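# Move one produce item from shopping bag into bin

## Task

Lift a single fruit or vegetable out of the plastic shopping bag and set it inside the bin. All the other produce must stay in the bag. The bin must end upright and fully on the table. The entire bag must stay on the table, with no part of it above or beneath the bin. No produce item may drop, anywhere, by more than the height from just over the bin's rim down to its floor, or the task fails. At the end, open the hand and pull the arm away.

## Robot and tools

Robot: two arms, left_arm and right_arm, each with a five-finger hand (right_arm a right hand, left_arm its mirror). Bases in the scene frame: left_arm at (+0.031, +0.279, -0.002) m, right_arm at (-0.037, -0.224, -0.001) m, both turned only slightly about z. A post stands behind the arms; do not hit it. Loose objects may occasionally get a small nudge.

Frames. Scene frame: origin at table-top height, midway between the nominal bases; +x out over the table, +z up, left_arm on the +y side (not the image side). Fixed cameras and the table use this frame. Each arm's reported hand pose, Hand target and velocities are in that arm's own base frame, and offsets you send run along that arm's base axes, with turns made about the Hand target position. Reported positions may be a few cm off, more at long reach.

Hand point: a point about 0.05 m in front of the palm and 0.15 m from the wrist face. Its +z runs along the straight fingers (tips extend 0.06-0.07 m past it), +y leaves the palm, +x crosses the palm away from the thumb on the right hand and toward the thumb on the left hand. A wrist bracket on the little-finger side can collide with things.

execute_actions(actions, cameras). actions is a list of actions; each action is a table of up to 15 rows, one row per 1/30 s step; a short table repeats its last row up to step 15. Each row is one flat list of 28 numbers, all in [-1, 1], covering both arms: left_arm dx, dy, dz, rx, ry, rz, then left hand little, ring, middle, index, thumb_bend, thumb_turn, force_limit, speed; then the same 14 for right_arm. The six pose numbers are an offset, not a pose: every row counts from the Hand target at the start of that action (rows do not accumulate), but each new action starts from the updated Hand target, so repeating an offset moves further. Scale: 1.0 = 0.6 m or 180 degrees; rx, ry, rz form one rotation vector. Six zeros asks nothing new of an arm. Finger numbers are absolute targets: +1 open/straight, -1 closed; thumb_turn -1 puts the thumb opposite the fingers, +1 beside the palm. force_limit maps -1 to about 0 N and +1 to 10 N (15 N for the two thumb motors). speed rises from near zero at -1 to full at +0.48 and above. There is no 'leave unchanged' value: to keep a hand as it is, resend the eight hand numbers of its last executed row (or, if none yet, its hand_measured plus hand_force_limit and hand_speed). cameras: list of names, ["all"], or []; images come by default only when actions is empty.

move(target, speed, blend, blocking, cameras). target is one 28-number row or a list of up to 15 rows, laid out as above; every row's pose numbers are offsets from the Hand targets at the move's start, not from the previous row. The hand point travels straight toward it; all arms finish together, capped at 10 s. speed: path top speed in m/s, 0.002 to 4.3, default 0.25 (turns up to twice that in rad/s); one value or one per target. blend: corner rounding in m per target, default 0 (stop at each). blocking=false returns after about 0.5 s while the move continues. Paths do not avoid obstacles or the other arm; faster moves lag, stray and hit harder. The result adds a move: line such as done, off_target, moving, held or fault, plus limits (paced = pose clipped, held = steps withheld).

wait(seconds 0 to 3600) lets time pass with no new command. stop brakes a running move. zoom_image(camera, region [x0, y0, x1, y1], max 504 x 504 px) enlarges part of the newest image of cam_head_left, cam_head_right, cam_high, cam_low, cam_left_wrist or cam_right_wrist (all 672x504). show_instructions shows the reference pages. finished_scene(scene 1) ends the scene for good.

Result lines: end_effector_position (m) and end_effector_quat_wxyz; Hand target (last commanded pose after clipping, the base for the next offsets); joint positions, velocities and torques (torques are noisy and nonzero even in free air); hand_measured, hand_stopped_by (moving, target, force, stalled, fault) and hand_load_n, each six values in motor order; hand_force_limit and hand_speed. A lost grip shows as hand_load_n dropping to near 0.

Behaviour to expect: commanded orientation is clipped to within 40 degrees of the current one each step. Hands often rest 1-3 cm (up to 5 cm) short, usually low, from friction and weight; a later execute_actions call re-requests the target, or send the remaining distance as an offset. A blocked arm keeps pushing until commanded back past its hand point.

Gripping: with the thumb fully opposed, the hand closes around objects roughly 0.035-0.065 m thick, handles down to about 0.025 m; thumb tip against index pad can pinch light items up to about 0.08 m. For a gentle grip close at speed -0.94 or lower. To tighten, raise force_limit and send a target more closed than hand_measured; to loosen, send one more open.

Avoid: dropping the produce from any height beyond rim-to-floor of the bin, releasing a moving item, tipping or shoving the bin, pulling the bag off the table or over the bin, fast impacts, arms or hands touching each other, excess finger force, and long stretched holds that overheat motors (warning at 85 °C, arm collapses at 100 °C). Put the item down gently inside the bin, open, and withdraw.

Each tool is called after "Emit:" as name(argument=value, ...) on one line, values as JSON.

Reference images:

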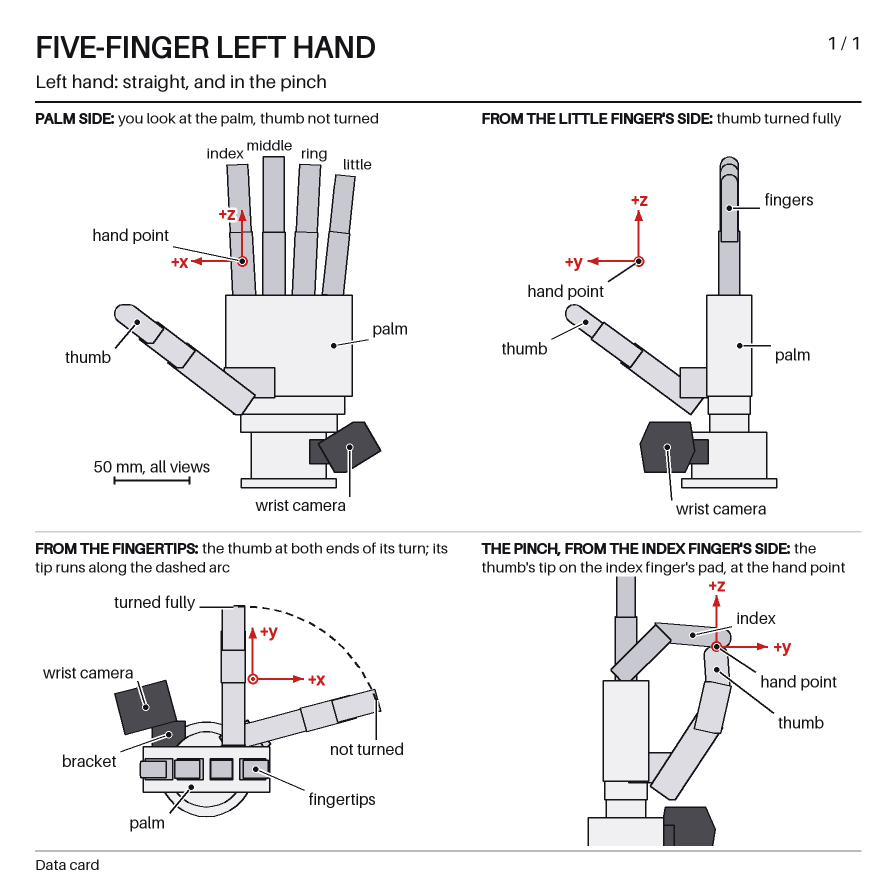

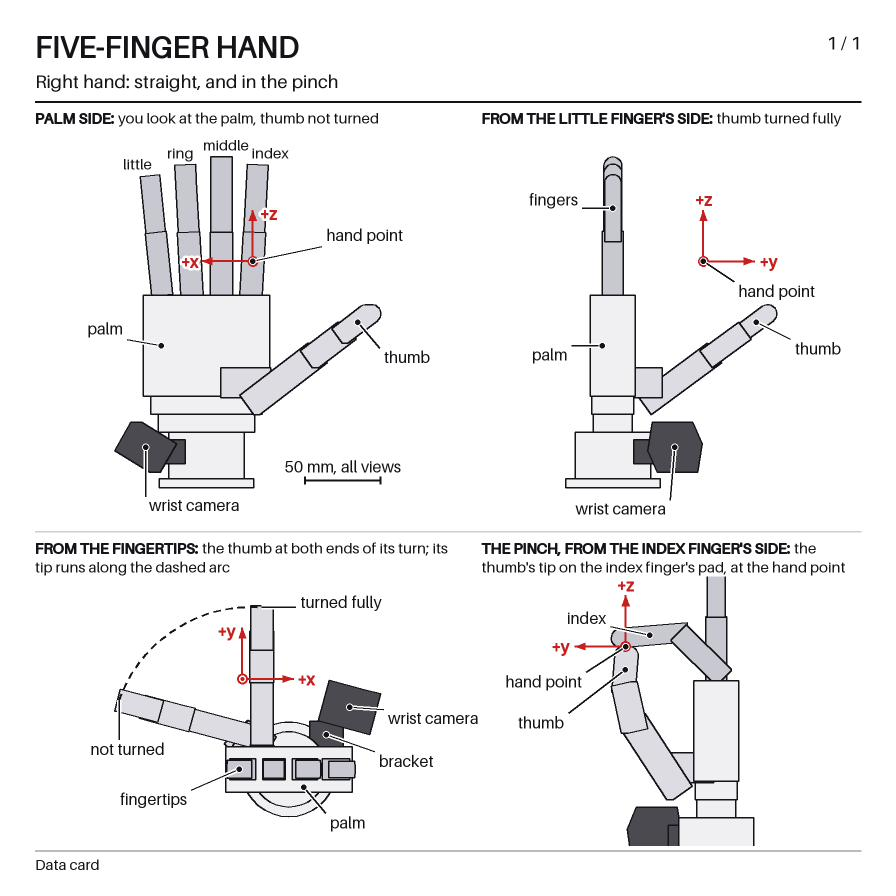

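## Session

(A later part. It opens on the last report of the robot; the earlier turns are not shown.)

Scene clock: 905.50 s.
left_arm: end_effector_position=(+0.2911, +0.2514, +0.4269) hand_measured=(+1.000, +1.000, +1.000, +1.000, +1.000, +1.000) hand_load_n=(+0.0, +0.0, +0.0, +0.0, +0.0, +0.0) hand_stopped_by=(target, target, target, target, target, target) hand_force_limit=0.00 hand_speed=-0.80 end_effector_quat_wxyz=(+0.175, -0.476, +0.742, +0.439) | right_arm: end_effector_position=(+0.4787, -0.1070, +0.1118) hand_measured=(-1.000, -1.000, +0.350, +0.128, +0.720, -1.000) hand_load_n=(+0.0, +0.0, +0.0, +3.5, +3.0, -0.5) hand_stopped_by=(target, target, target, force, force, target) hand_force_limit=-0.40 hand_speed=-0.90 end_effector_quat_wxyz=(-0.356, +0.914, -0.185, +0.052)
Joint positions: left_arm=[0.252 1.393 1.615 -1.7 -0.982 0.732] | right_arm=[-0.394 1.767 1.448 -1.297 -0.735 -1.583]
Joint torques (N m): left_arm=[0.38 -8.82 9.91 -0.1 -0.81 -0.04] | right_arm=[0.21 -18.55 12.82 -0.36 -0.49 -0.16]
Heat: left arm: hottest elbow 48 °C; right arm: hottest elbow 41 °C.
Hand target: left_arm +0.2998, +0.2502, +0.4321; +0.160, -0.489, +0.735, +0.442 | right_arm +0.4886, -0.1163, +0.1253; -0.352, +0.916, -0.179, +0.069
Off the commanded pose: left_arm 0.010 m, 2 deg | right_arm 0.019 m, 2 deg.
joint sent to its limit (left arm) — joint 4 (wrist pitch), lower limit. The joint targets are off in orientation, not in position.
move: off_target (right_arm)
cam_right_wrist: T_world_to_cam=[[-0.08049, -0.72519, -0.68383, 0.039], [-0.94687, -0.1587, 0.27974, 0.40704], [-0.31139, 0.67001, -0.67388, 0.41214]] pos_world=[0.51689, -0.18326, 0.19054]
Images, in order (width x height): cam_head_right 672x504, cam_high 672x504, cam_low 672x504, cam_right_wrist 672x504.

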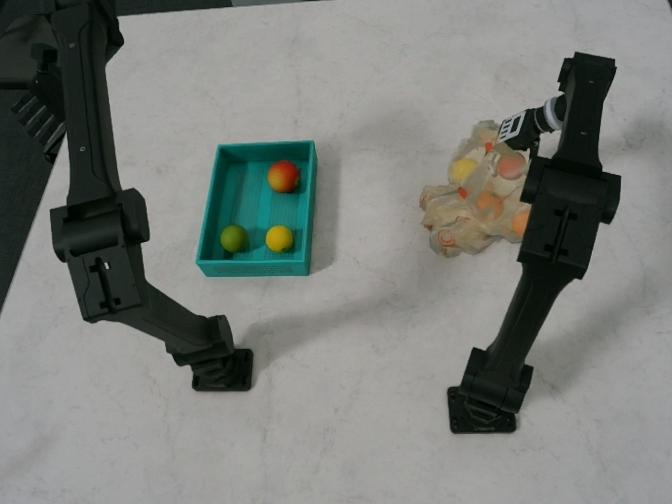

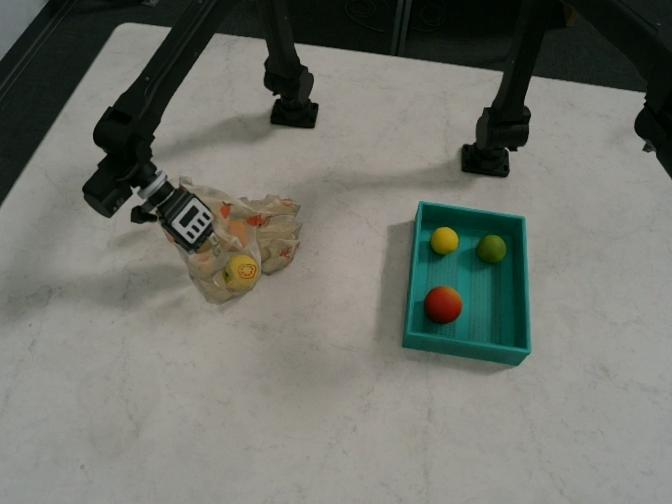

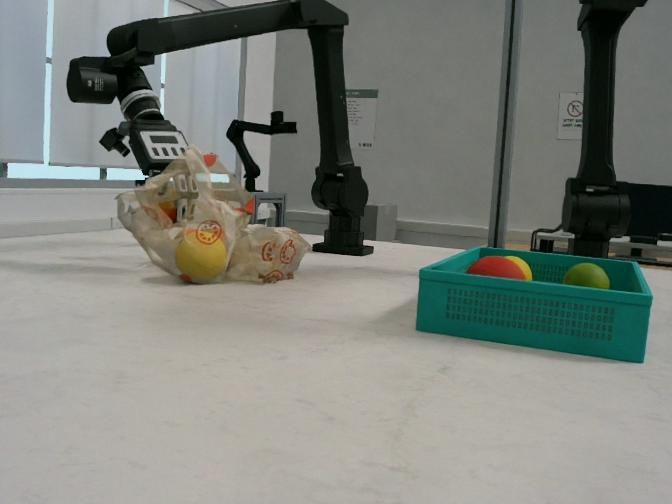

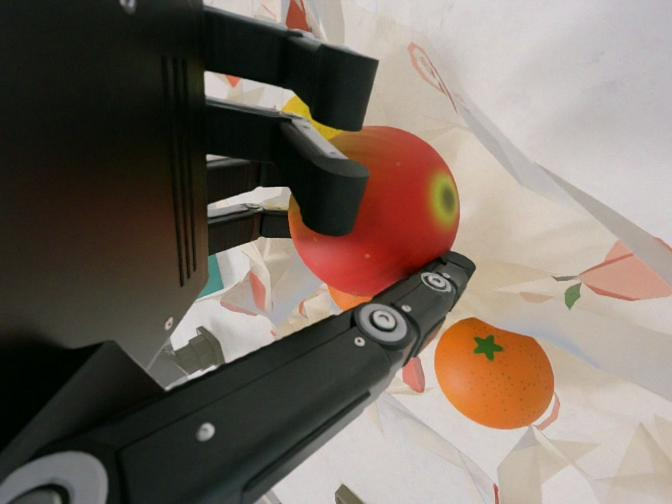

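Emit:
zoom_image(camera="cam_low", region=[90, 90, 320, 300])

Emit:
zoom_image(camera="cam_high", region=[130, 150, 330, 320])

Scaled by 2.191 from the camera's image (finer frame: 960x720).

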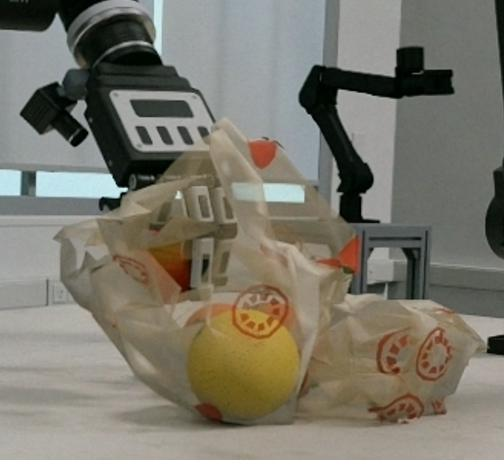

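Scaled by 2.520 from the camera's image (finer frame: 960x720).

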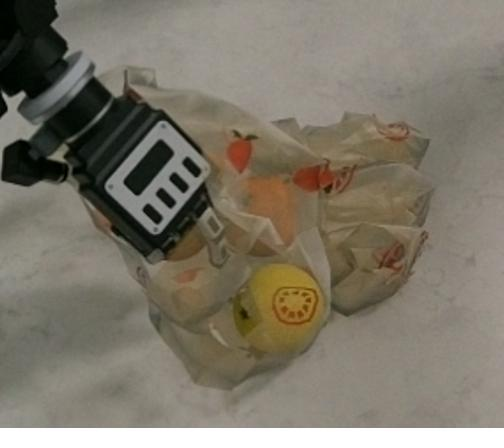

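Emit:
move(target=[[0,0,0,0,0,0, 1,1,1,1,1,1, 0, -0.8, -0.0125, -0.031, 0.1, 0,0,0, -1,-1,0.35,0.1,0.1,-1,-0.4,-0.9]], speed=0.08, cameras=["cam_right_wrist","cam_low","cam_high"])

Scene clock: 920.30 s.
left_arm: end_effector_position=(+0.2911, +0.2514, +0.4269) hand_measured=(+1.000, +1.000, +1.000, +1.000, +1.000, +1.000) hand_load_n=(+0.0, +0.0, +0.0, +0.0, +0.0, +0.0) hand_stopped_by=(target, target, target, target, target, target) hand_force_limit=0.00 hand_speed=-0.80 end_effector_quat_wxyz=(+0.175, -0.476, +0.742, +0.439) | right_arm: end_effector_position=(+0.4727, -0.1260, +0.1709) hand_measured=(-1.000, -1.000, +0.350, +0.128, +0.720, -1.000) hand_load_n=(+0.0, +0.0, +0.0, +3.0, +3.0, -0.5) hand_stopped_by=(target, target, target, force, force, target) hand_force_limit=-0.40 hand_speed=-0.90 end_effector_quat_wxyz=(-0.357, +0.913, -0.189, +0.050)
Joint positions: left_arm=[0.252 1.393 1.615 -1.7 -0.982 0.732] | right_arm=[-0.433 1.744 1.575 -1.483 -0.734 -1.626]
Joint torques (N m): left_arm=[0.32 -9.11 9.91 -0.01 -0.82 0.03] | right_arm=[0.26 -17.73 13.26 -0.5 -0.48 -0.23]
Heat: left arm: hottest elbow 48 °C; right arm: hottest elbow 42 °C.
Hand target: left_arm +0.2998, +0.2502, +0.4321; +0.160, -0.489, +0.735, +0.442 | right_arm +0.4811, -0.1350, +0.1854; -0.352, +0.916, -0.179, +0.069
Off the commanded pose: left_arm 0.010 m, 2 deg | right_arm 0.019 m, 3 deg.
joint sent to its limit (left arm) — joint 4 (wrist pitch), lower limit. The joint targets are off in orientation, not in position.
move: off_target (right_arm)
cam_right_wrist: T_world_to_cam=[[-0.08887, -0.72222, -0.68593, 0.06986], [-0.94615, -0.15401, 0.28474, 0.38125], [-0.31128, 0.6743, -0.66964, 0.46244]] pos_world=[0.51088, -0.20266, 0.24903]
Images, in order (width x height): cam_high 672x504, cam_low 672x504, cam_right_wrist 672x504.

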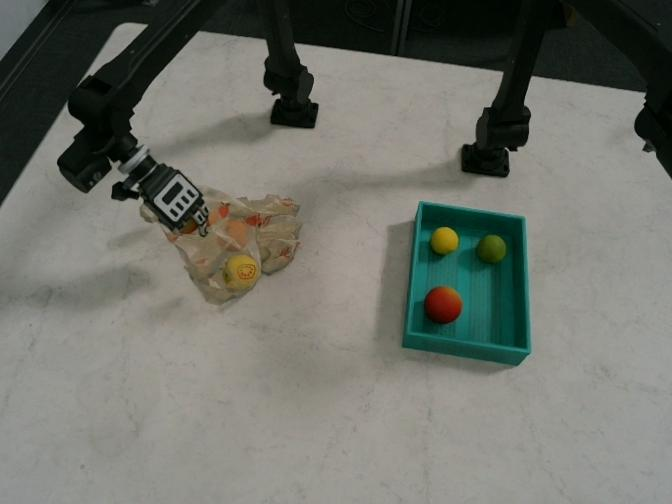

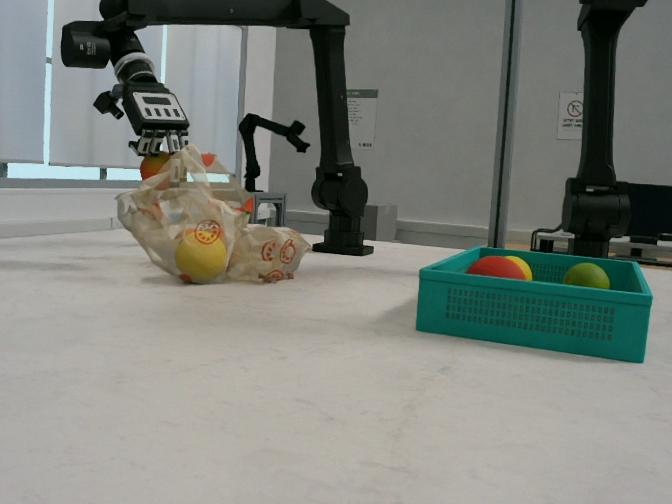

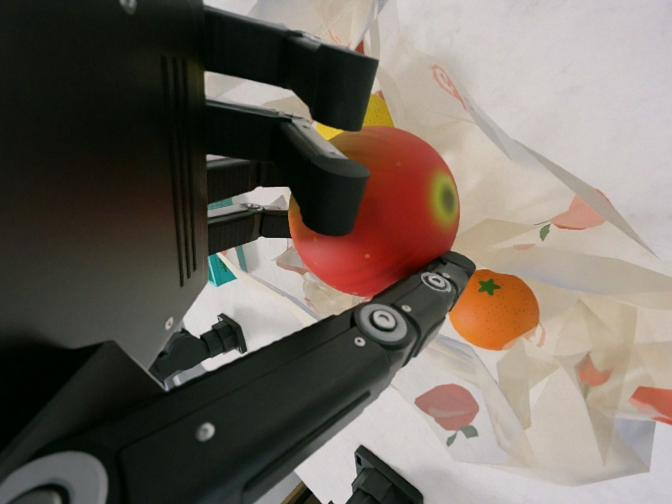

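Emit:
move(target=[[0,0,0,0,0,0, 1,1,1,1,1,1, 0, -0.8, -0.03, -0.075, 0.12, 0,0,0, -1,-1,0.35,0.1,0.1,-1,-0.4,-0.9]], speed=0.08, cameras=["cam_right_wrist","cam_low","cam_high"])

Scene clock: 927.13 s.
left_arm: end_effector_position=(+0.2911, +0.2514, +0.4269) hand_measured=(+1.000, +1.000, +1.000, +1.000, +1.000, +1.000) hand_load_n=(+0.0, +0.0, +0.0, +0.0, +0.0, +0.0) hand_stopped_by=(target, target, target, target, target, target) hand_force_limit=0.00 hand_speed=-0.80 end_effector_quat_wxyz=(+0.175, -0.476, +0.742, +0.439) | right_arm: end_effector_position=(+0.4576, -0.1721, +0.2404) hand_measured=(-1.000, -1.000, +0.350, +0.128, +0.720, -1.000) hand_load_n=(+0.0, +0.0, +0.0, +3.5, +3.5, -0.5) hand_stopped_by=(target, target, target, force, force, target) hand_force_limit=-0.40 hand_speed=-0.90 end_effector_quat_wxyz=(-0.351, +0.913, -0.197, +0.067)
Joint positions: left_arm=[0.252 1.393 1.615 -1.7 -0.982 0.732] | right_arm=[-0.524 1.735 1.749 -1.693 -0.723 -1.712]
Joint torques (N m): left_arm=[-0.44 -8.35 9.87 0.03 -0.86 0.01] | right_arm=[0.32 -18.61 13.52 -0.44 -0.48 -0.21]
Heat: left arm: hottest elbow 48 °C; right arm: hottest elbow 43 °C.
Hand target: left_arm +0.2998, +0.2502, +0.4321; +0.160, -0.489, +0.735, +0.442 | right_arm +0.4632, -0.1800, +0.2574; -0.352, +0.916, -0.179, +0.069
Off the commanded pose: left_arm 0.010 m, 2 deg | right_arm 0.020 m, 2 deg.
joint sent to its limit (left arm) — joint 4 (wrist pitch), lower limit. The joint targets are off in orientation, not in position.
joint sent to its limit (right arm) — joint 4 (wrist pitch), lower limit. The joint targets are off in orientation, not in position.
move: off_target (right_arm)
cam_right_wrist: T_world_to_cam=[[-0.09196, -0.732, -0.67507, 0.08006], [-0.95674, -0.12297, 0.26367, 0.35529], [-0.27603, 0.67012, -0.68902, 0.5232]] pos_world=[0.4917, -0.24831, 0.32086]
Images, in order (width x height): cam_high 672x504, cam_low 672x504, cam_right_wrist 672x504.

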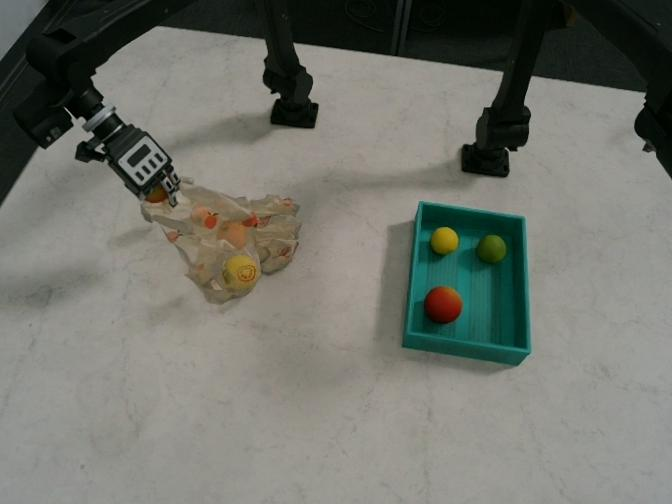

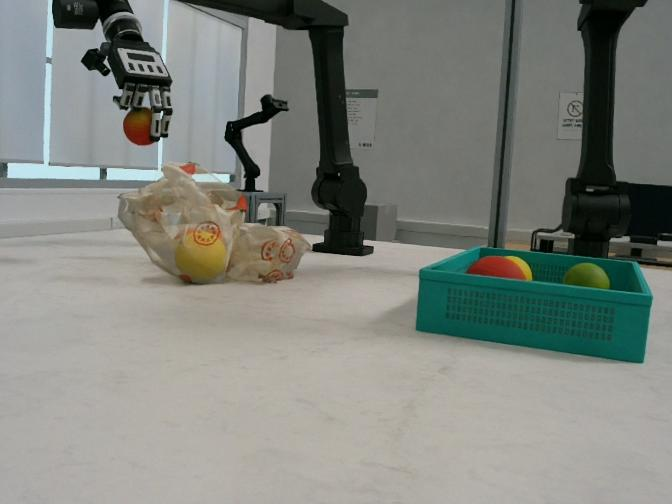

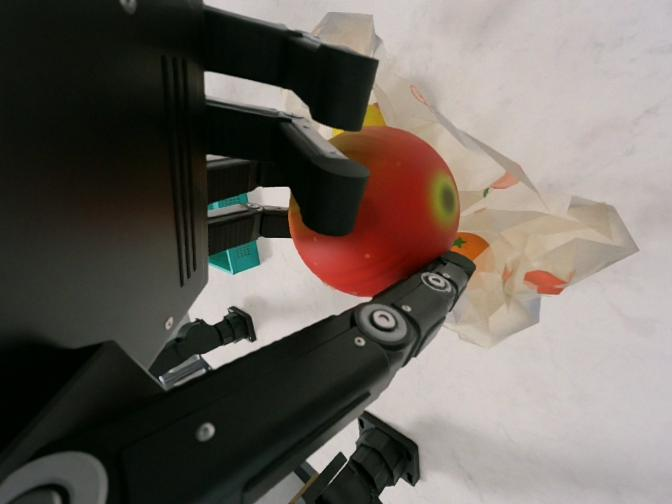

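Emit:
move(target=[[-0.333,0.2,0,0,0,0.19, 1,1,1,1,1,1, 0, -0.8, 0, 0, 0, 0,0,0, -1,-1,0.15,0.1,0.1,-1,-0.45,-0.92]], speed=0.2, cameras=["cam_right_wrist","cam_head_left"])

Scene clock: 1037.17 s.
left_arm: end_effector_position=(+0.0936, +0.3663, +0.4253) hand_measured=(+1.000, +1.000, +1.000, +1.000, +1.000, +1.000) hand_load_n=(+0.0, +0.0, +0.0, +0.0, +0.0, +0.0) hand_stopped_by=(target, target, target, target, target, target) hand_force_limit=0.00 hand_speed=-0.80 end_effector_quat_wxyz=(-0.038, +0.676, -0.566, -0.471) | right_arm: end_effector_position=(+0.4576, -0.1721, +0.2404) hand_measured=(-1.000, -1.000, +0.196, +0.128, +0.720, -1.000) hand_load_n=(+0.5, +0.0, +3.0, +2.5, +5.5, +0.0) hand_stopped_by=(target, target, force, force, force, target) hand_force_limit=-0.45 hand_speed=-0.92 end_effector_quat_wxyz=(-0.351, +0.913, -0.197, +0.067)
Joint positions: left_arm=[0.853 1.375 1.594 -1.7 -0.983 0.724] | right_arm=[-0.524 1.735 1.749 -1.693 -0.723 -1.712]
Joint torques (N m): left_arm=[0.56 -7.71 9.89 -0.05 -0.76 0.09] | right_arm=[0.26 -18.32 13.52 -0.46 -0.48 -0.22]
Heat: left arm: hottest elbow 48 °C; right arm: hottest elbow 51 °C.
Hand target: left_arm +0.1001, +0.3702, +0.4321; -0.023, +0.684, -0.559, -0.469 | right_arm +0.4632, -0.1801, +0.2574; -0.352, +0.916, -0.179, +0.069
Off the commanded pose: left_arm 0.010 m, 2 deg | right_arm 0.020 m, 2 deg.
joint sent to its limit (left arm) — joint 4 (wrist pitch), lower limit. The joint targets are off in orientation, not in position.
joint sent to its limit (right arm) — joint 4 (wrist pitch), lower limit. The joint targets are off in orientation, not in position.
move: done
cam_right_wrist: T_world_to_cam=[[-0.09196, -0.732, -0.67507, 0.08006], [-0.95674, -0.12297, 0.26367, 0.35529], [-0.27603, 0.67012, -0.68902, 0.5232]] pos_world=[0.4917, -0.24831, 0.32086]
Images, in order (width x height): cam_head_left 672x504, cam_right_wrist 672x504.

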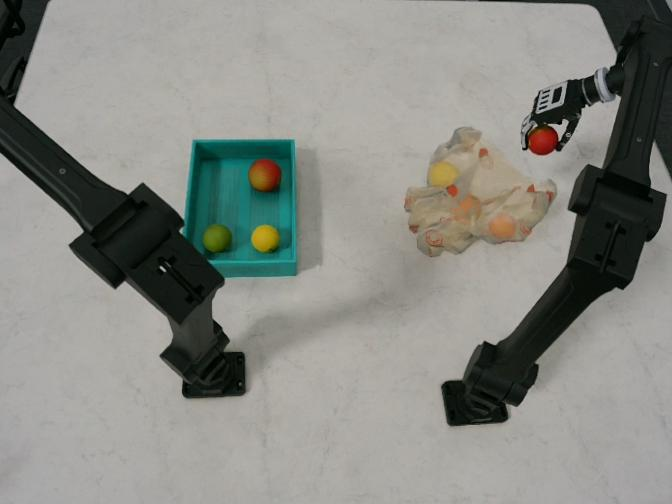

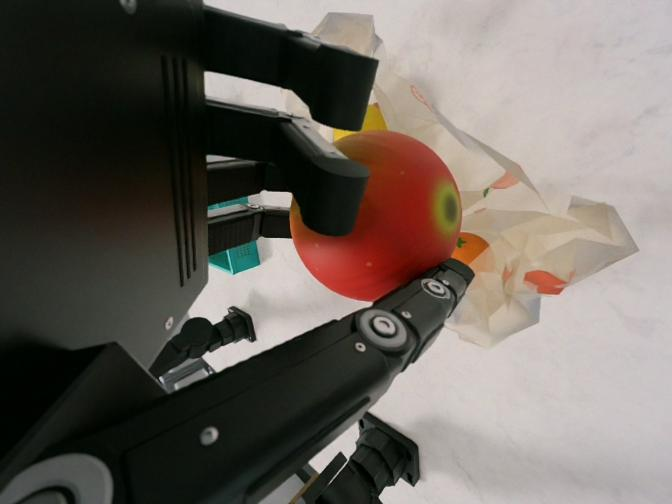

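Emit:
move(target=[[0,0,0,0,0,0, 1,1,1,1,1,1, 0, -0.8, 0, 0, 0.058, 0,0,0, -1,-1,0.15,0.1,0.1,-1,-0.45,-0.92],[0,0,0,0,0,0, 1,1,1,1,1,1, 0, -0.8, -0.014, 0.467, 0.046, 0,0,0.16, -1,-1,0.15,0.1,0.1,-1,-0.45,-0.92],[0,0,0,0,0,0, 1,1,1,1,1,1, 0, -0.8, -0.052, 0.973, -0.029, 0,0,0.333, -1,-1,0.15,0.1,0.1,-1,-0.45,-0.92]], speed=0.18, blend=[0.03,0.05,0], cameras=["all"])

Scene clock: 1057.07 s.
left_arm: end_effector_position=(+0.0936, +0.3663, +0.4253) hand_measured=(+1.000, +1.000, +1.000, +1.000, +1.000, +1.000) hand_load_n=(+0.0, +0.0, +0.0, +0.0, +0.0, +0.0) hand_stopped_by=(target, target, target, target, target, target) hand_force_limit=0.00 hand_speed=-0.80 end_effector_quat_wxyz=(-0.038, +0.676, -0.566, -0.471) | right_arm: end_effector_position=(+0.4224, +0.4014, +0.2376) hand_measured=(-1.000, -1.000, +0.196, +0.128, +0.720, -1.000) hand_load_n=(+0.0, +0.0, +3.0, +2.5, +5.5, +0.5) hand_stopped_by=(target, target, force, force, force, target) hand_force_limit=-0.45 hand_speed=-0.92 end_effector_quat_wxyz=(-0.342, +0.882, +0.307, -0.105)
Joint positions: left_arm=[0.853 1.375 1.594 -1.7 -0.983 0.724] | right_arm=[0.617 1.958 2.068 -1.693 -0.731 -1.629]
Joint torques (N m): left_arm=[0.32 -8.59 9.81 -0.12 -0.79 0.09] | right_arm=[0.32 -18.9 13.76 -0.29 -0.58 0.12]
Heat: left arm: hottest elbow 50 °C; right arm: hottest elbow 50 °C.
Hand target: left_arm +0.1001, +0.3702, +0.4321; -0.023, +0.684, -0.559, -0.469 | right_arm +0.4320, +0.4038, +0.2401; -0.339, +0.883, +0.302, -0.116
Off the commanded pose: left_arm 0.010 m, 2 deg | right_arm 0.010 m, 1 deg.
joint sent to its limit (left arm) — joint 4 (wrist pitch), lower limit. The joint targets are off in orientation, not in position.
joint sent to its limit (right arm) — joint 4 (wrist pitch), lower limit. The joint targets still meet the commanded pose.
move: done; blend cut to 0.0176 m at target 1
cam_left_wrist: T_world_to_cam=[[0.73764, 0.20409, -0.64361, 0.13079], [0.1068, -0.97649, -0.18724, 0.42169], [-0.6667, 0.06938, -0.74209, 0.47253]] pos_world=[0.17352, 0.3523, 0.51379]
cam_right_wrist: T_world_to_cam=[[0.6224, -0.40986, -0.66681, 0.0617], [-0.35153, -0.90756, 0.22972, 0.4602], [-0.69932, 0.09142, -0.70894, 0.54319]] pos_world=[0.50323, 0.39329, 0.32051]

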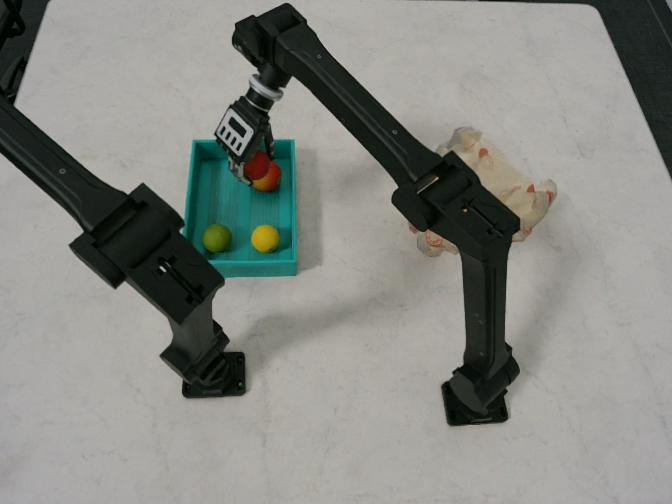

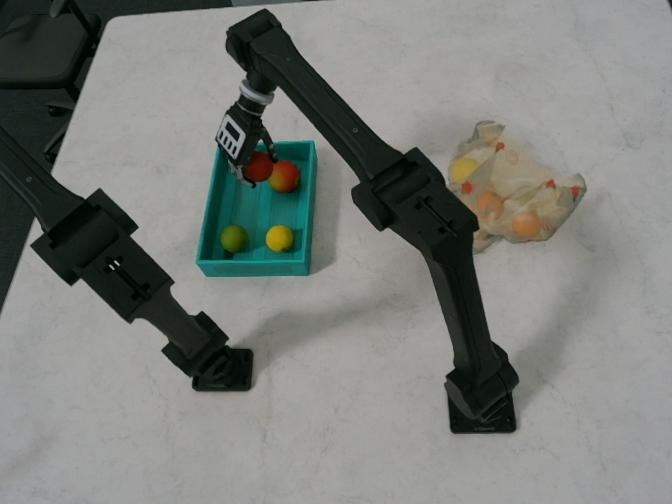

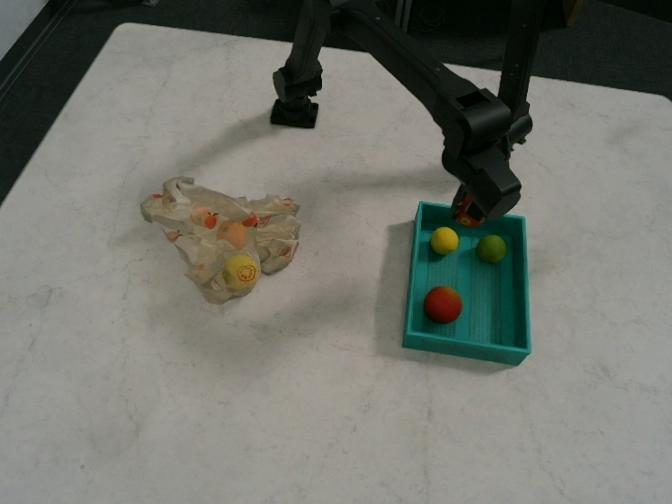

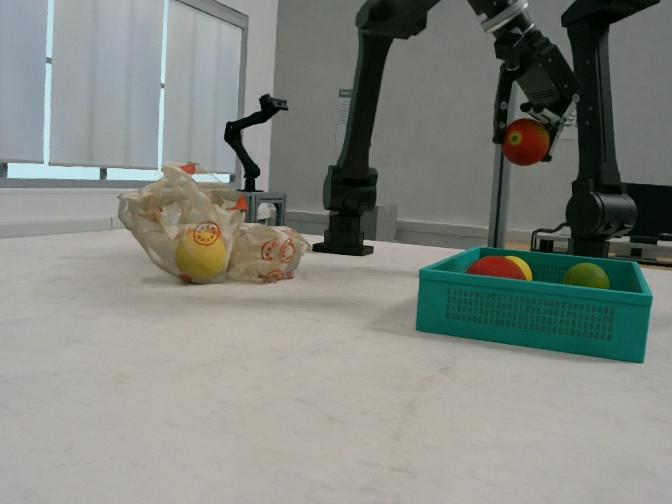

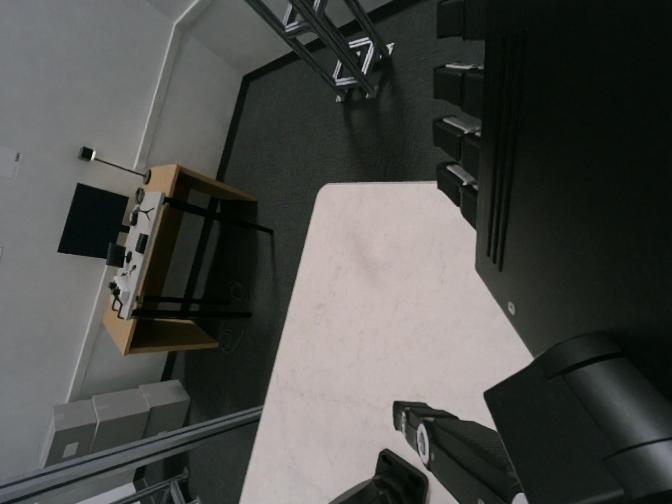

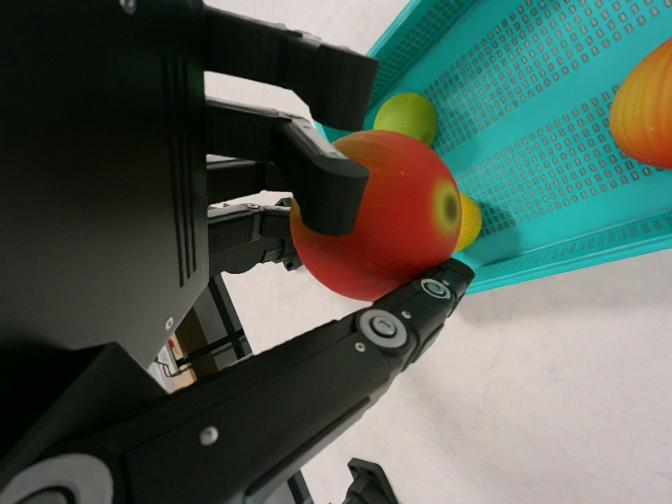

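Emit:
move(target=[[0,0,0,0,0,0, 1,1,1,1,1,1, 0, -0.8, 0.027, 0.055, -0.2, 0,0,0, -1,-1,0.15,0.1,0.1,-1,-0.45,-0.92]], speed=0.12, cameras=["cam_right_wrist","cam_head_left","cam_head_right","cam_low","cam_high"])

Scene clock: 1101.87 s.
left_arm: end_effector_position=(+0.0936, +0.3663, +0.4253) hand_measured=(+1.000, +1.000, +1.000, +1.000, +1.000, +1.000) hand_load_n=(+0.0, +0.0, +0.0, +0.0, +0.0, +0.0) hand_stopped_by=(target, target, target, target, target, target) hand_force_limit=0.00 hand_speed=-0.80 end_effector_quat_wxyz=(-0.038, +0.676, -0.566, -0.471) | right_arm: end_effector_position=(+0.4511, +0.4321, +0.1340) hand_measured=(-1.000, -1.000, +0.196, +0.128, +0.720, -1.000) hand_load_n=(+0.0, +0.0, +3.0, +2.5, +5.5, +0.5) hand_stopped_by=(target, target, force, force, force, target) hand_force_limit=-0.45 hand_speed=-0.92 end_effector_quat_wxyz=(-0.342, +0.881, +0.309, -0.105)
Joint positions: left_arm=[0.853 1.375 1.594 -1.7 -0.983 0.724] | right_arm=[0.63 2.086 2 -1.488 -0.731 -1.617]
Joint torques (N m): left_arm=[0.09 -8.7 9.91 -0.12 -0.75 0.07] | right_arm=[1.49 -21.25 10.11 0.28 -0.58 0.15]
Heat: left arm: hottest elbow 50 °C; right arm: hottest elbow 51 °C.
Hand target: left_arm +0.1001, +0.3702, +0.4321; -0.023, +0.684, -0.559, -0.469 | right_arm +0.4481, +0.4367, +0.1199; -0.339, +0.883, +0.302, -0.116
Off the commanded pose: left_arm 0.010 m, 2 deg | right_arm 0.015 m, 2 deg.
joint sent to its limit (left arm) — joint 4 (wrist pitch), lower limit. The joint targets are off in orientation, not in position.
move: off_target (right_arm)
cam_right_wrist: T_world_to_cam=[[0.6252, -0.40628, -0.66638, -0.01553], [-0.3474, -0.90944, 0.22854, 0.52115], [-0.69889, 0.08862, -0.70972, 0.48802]] pos_world=[0.53183, 0.4244, 0.21691]
Images, in order (width x height): cam_head_left 672x504, cam_head_right 672x504, cam_high 672x504, cam_low 672x504, cam_right_wrist 672x504.

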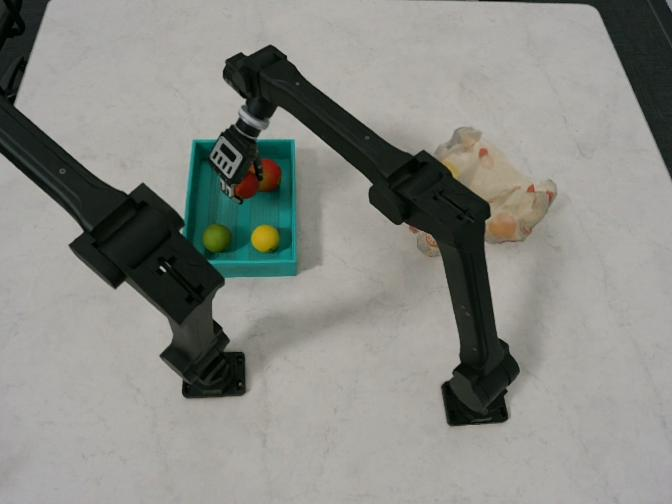

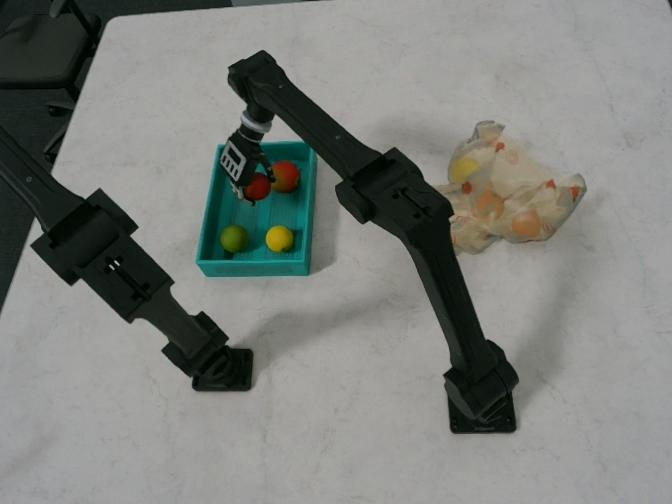

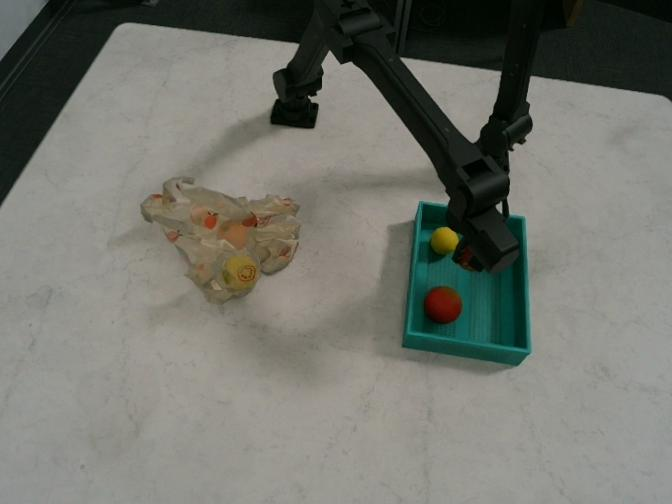

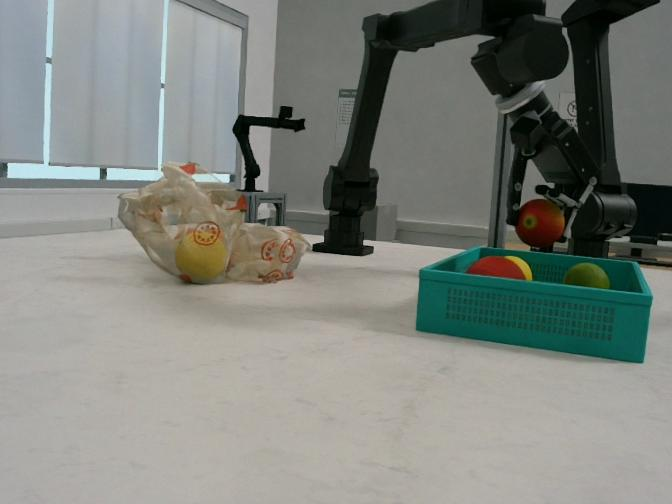

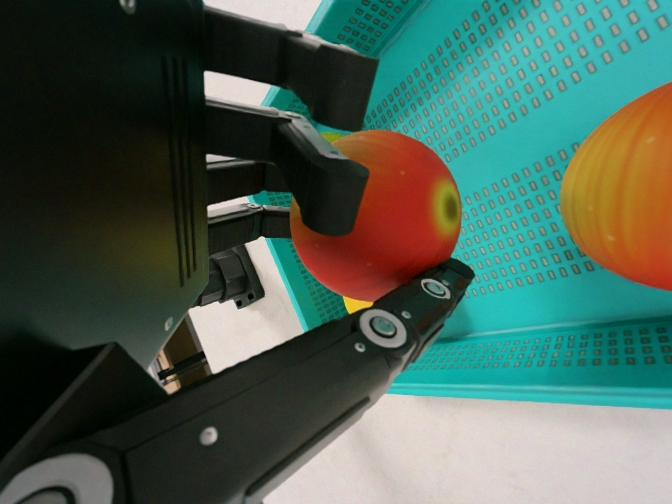

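Emit:
move(target=[[0,0,0,0,0,0, 1,1,1,1,1,1, 0, -0.8, -0.02, 0.002, -0.09, 0,0,0, -1,-1,0.15,0.1,0.1,-1,-0.45,-0.92]], speed=0.08, cameras=["cam_right_wrist","cam_head_left","cam_low"])

Scene clock: 1132.73 s.
left_arm: end_effector_position=(+0.0936, +0.3663, +0.4253) hand_measured=(+1.000, +1.000, +1.000, +1.000, +1.000, +1.000) hand_load_n=(+0.0, +0.0, +0.0, +0.0, +0.0, +0.0) hand_stopped_by=(target, target, target, target, target, target) hand_force_limit=0.00 hand_speed=-0.80 end_effector_quat_wxyz=(-0.038, +0.676, -0.566, -0.471) | right_arm: end_effector_position=(+0.4407, +0.4342, +0.0806) hand_measured=(-1.000, -1.000, +0.196, +0.128, +0.720, -1.000) hand_load_n=(+0.5, +0.0, +3.0, +2.5, +5.0, +0.5) hand_stopped_by=(target, target, force, force, force, target) hand_force_limit=-0.45 hand_speed=-0.92 end_effector_quat_wxyz=(-0.342, +0.881, +0.309, -0.104)
Joint positions: left_arm=[0.853 1.375 1.594 -1.7 -0.983 0.724] | right_arm=[0.642 2.086 1.858 -1.334 -0.731 -1.6]
Joint torques (N m): left_arm=[0.03 -8.23 9.91 -0.01 -0.78 0.08] | right_arm=[1.49 -20.54 9.89 0.29 -0.65 0.12]
Heat: left arm: hottest elbow 50 °C; right arm: hottest elbow 48 °C.
Hand target: left_arm +0.1001, +0.3702, +0.4321; -0.023, +0.684, -0.559, -0.469 | right_arm +0.4361, +0.4381, +0.0660; -0.339, +0.883, +0.302, -0.116
Off the commanded pose: left_arm 0.010 m, 2 deg | right_arm 0.016 m, 2 deg.
joint sent to its limit (left arm) — joint 4 (wrist pitch), lower limit. The joint targets are off in orientation, not in position.
move: off_target (right_arm)
cam_right_wrist: T_world_to_cam=[[0.62604, -0.40576, -0.6659, -0.04441], [-0.34803, -0.90958, 0.22704, 0.53213], [-0.69781, 0.08962, -0.71065, 0.44185]] pos_world=[0.52133, 0.4264, 0.16361]
Images, in order (width x height): cam_head_left 672x504, cam_low 672x504, cam_right_wrist 672x504.

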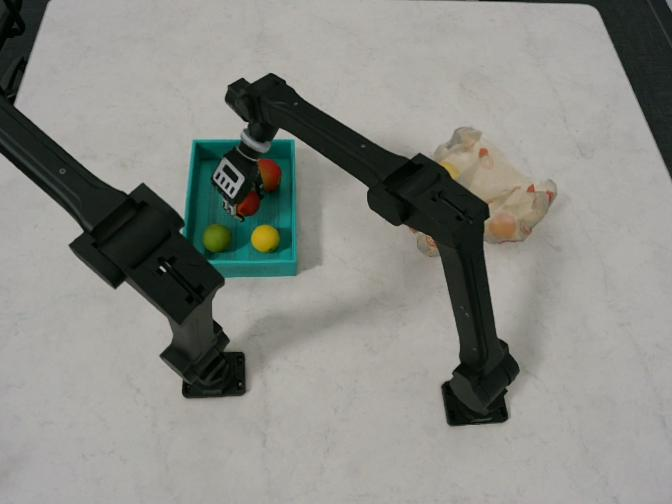

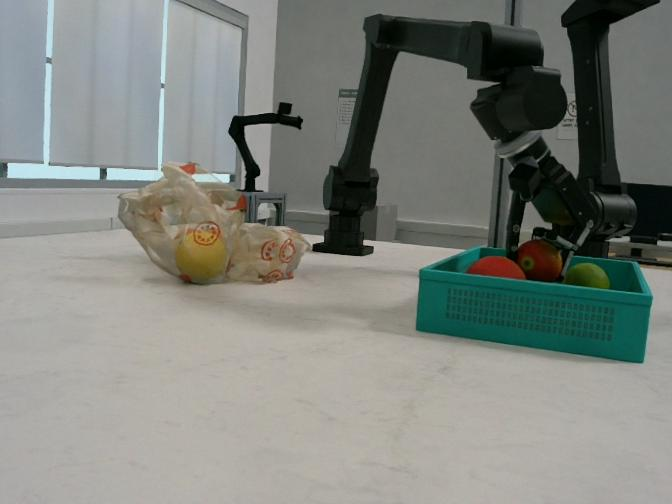

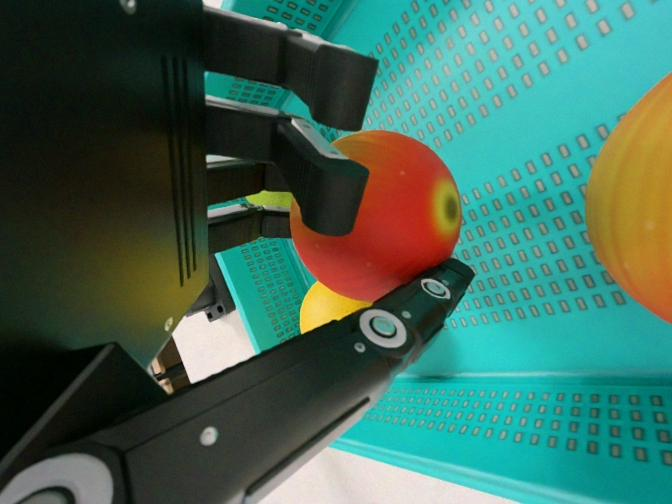

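Emit:
move(target=[[0,0,0,0,0,0, 1,1,1,1,1,1, 0, -0.8, 0, 0, -0.027, 0,0,0, -1,-1,0.15,0.1,0.1,-1,-0.45,-0.92]], speed=0.05, cameras=["cam_right_wrist","cam_low"])

Scene clock: 1147.60 s.
left_arm: end_effector_position=(+0.0936, +0.3663, +0.4253) hand_measured=(+1.000, +1.000, +1.000, +1.000, +1.000, +1.000) hand_load_n=(+0.0, +0.0, +0.0, +0.0, +0.0, +0.0) hand_stopped_by=(target, target, target, target, target, target) hand_force_limit=0.00 hand_speed=-0.80 end_effector_quat_wxyz=(-0.038, +0.676, -0.566, -0.471) | right_arm: end_effector_position=(+0.4419, +0.4351, +0.0688) hand_measured=(-1.000, -1.000, +0.196, +0.128, +0.720, -1.000) hand_load_n=(+0.0, +0.0, +3.0, +2.5, +5.0, +0.5) hand_stopped_by=(target, target, force, force, force, target) hand_force_limit=-0.45 hand_speed=-0.92 end_effector_quat_wxyz=(-0.343, +0.881, +0.311, -0.100)
Joint positions: left_arm=[0.853 1.375 1.594 -1.7 -0.983 0.724] | right_arm=[0.642 2.093 1.838 -1.298 -0.731 -1.6]
Joint torques (N m): left_arm=[-0.21 -9.05 9.88 -0.2 -0.78 0.05] | right_arm=[1.49 -19.9 9.68 0.17 -0.64 0.11]
Heat: left arm: hottest elbow 51 °C; right arm: hottest elbow 46 °C.
Hand target: left_arm +0.1001, +0.3702, +0.4321; -0.023, +0.684, -0.559, -0.469 | right_arm +0.4361, +0.4381, +0.0499; -0.339, +0.883, +0.303, -0.116
Off the commanded pose: left_arm 0.010 m, 2 deg | right_arm 0.020 m, 2 deg.
joint sent to its limit (left arm) — joint 4 (wrist pitch), lower limit. The joint targets are off in orientation, not in position.
move: off_target (right_arm)
cam_right_wrist: T_world_to_cam=[[0.63026, -0.4027, -0.66377, -0.05598], [-0.34969, -0.91057, 0.22039, 0.53758], [-0.69317, 0.09321, -0.71472, 0.43087]] pos_world=[0.52194, 0.4268, 0.15232]
Images, in order (width x height): cam_low 672x504, cam_right_wrist 672x504.

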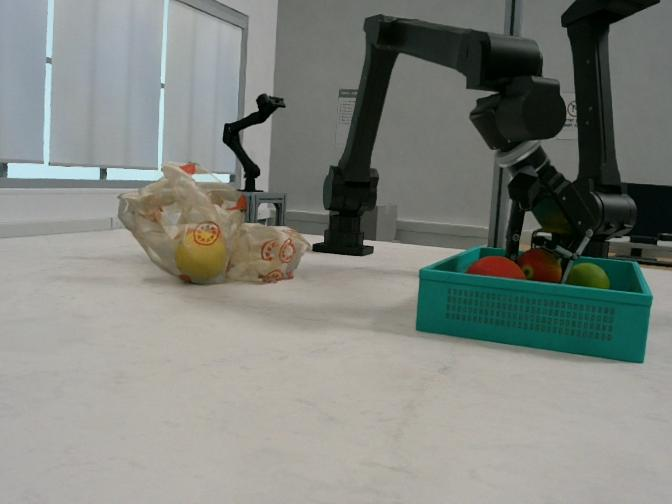

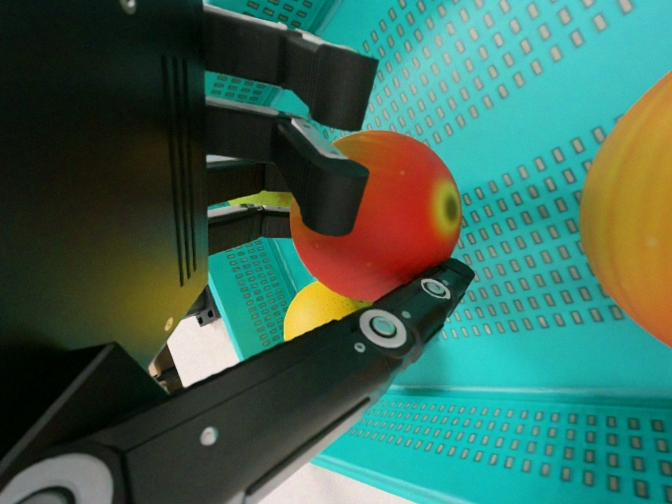

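Emit:
move(target=[[0,0,0,0,0,0, 1,1,1,1,1,1, 0, -0.8, 0, 0, -0.013, 0,0,0, -1,-1,0.15,0.1,0.1,-1,-0.45,-0.92]], speed=0.04, cameras=["cam_right_wrist","cam_low"])

Scene clock: 1152.17 s.
left_arm: end_effector_position=(+0.0936, +0.3663, +0.4253) hand_measured=(+1.000, +1.000, +1.000, +1.000, +1.000, +1.000) hand_load_n=(+0.0, +0.0, +0.0, +0.0, +0.0, +0.0) hand_stopped_by=(target, target, target, target, target, target) hand_force_limit=0.00 hand_speed=-0.80 end_effector_quat_wxyz=(-0.038, +0.676, -0.566, -0.471) | right_arm: end_effector_position=(+0.4422, +0.4354, +0.0613) hand_measured=(-1.000, -1.000, +0.196, +0.128, +0.720, -1.000) hand_load_n=(+0.0, +0.0, +3.0, +2.5, +5.0, +0.5) hand_stopped_by=(target, target, force, force, force, target) hand_force_limit=-0.45 hand_speed=-0.92 end_effector_quat_wxyz=(-0.343, +0.881, +0.311, -0.100)
Joint positions: left_arm=[0.853 1.375 1.594 -1.7 -0.983 0.724] | right_arm=[0.642 2.099 1.828 -1.282 -0.731 -1.6]
Joint torques (N m): left_arm=[0.67 -8.29 9.87 -0.05 -0.72 0.09] | right_arm=[1.55 -19.9 9.55 0.43 -0.64 0.12]
Heat: left arm: hottest elbow 51 °C; right arm: hottest elbow 46 °C.
Hand target: left_arm +0.1001, +0.3702, +0.4321; -0.023, +0.684, -0.559, -0.469 | right_arm +0.4361, +0.4381, +0.0420; -0.339, +0.883, +0.303, -0.116
Off the commanded pose: left_arm 0.010 m, 2 deg | right_arm 0.020 m, 2 deg.
joint sent to its limit (left arm) — joint 4 (wrist pitch), lower limit. The joint targets are off in orientation, not in position.
move: off_target (right_arm)
cam_right_wrist: T_world_to_cam=[[0.63064, -0.40239, -0.6636, -0.06135], [-0.34988, -0.91067, 0.21971, 0.53973], [-0.69273, 0.09362, -0.71509, 0.42543]] pos_world=[0.52224, 0.427, 0.14492]
Images, in order (width x height): cam_low 672x504, cam_right_wrist 672x504.

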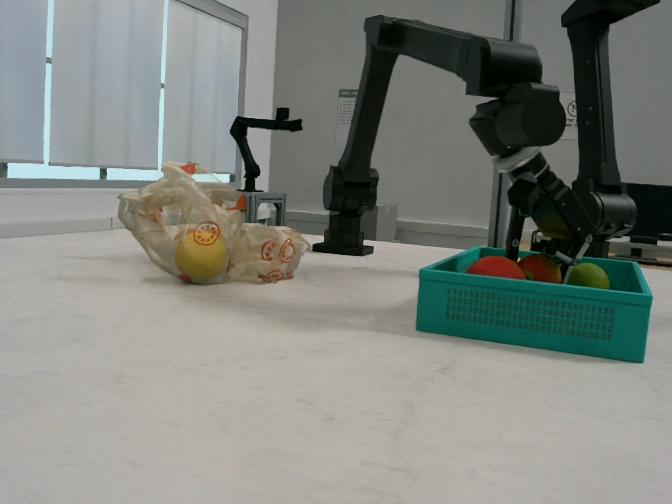

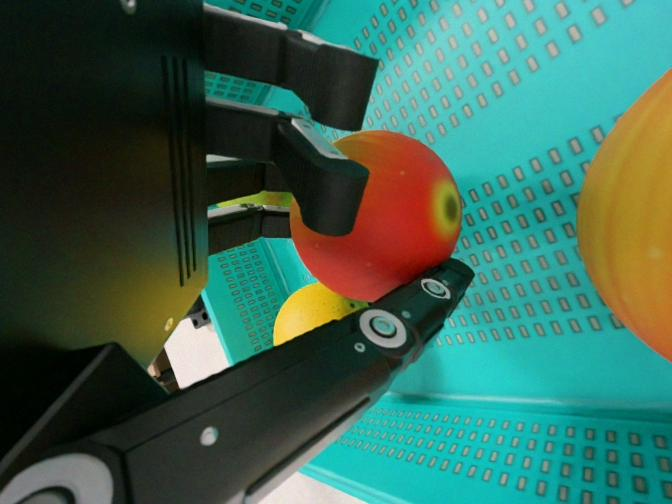

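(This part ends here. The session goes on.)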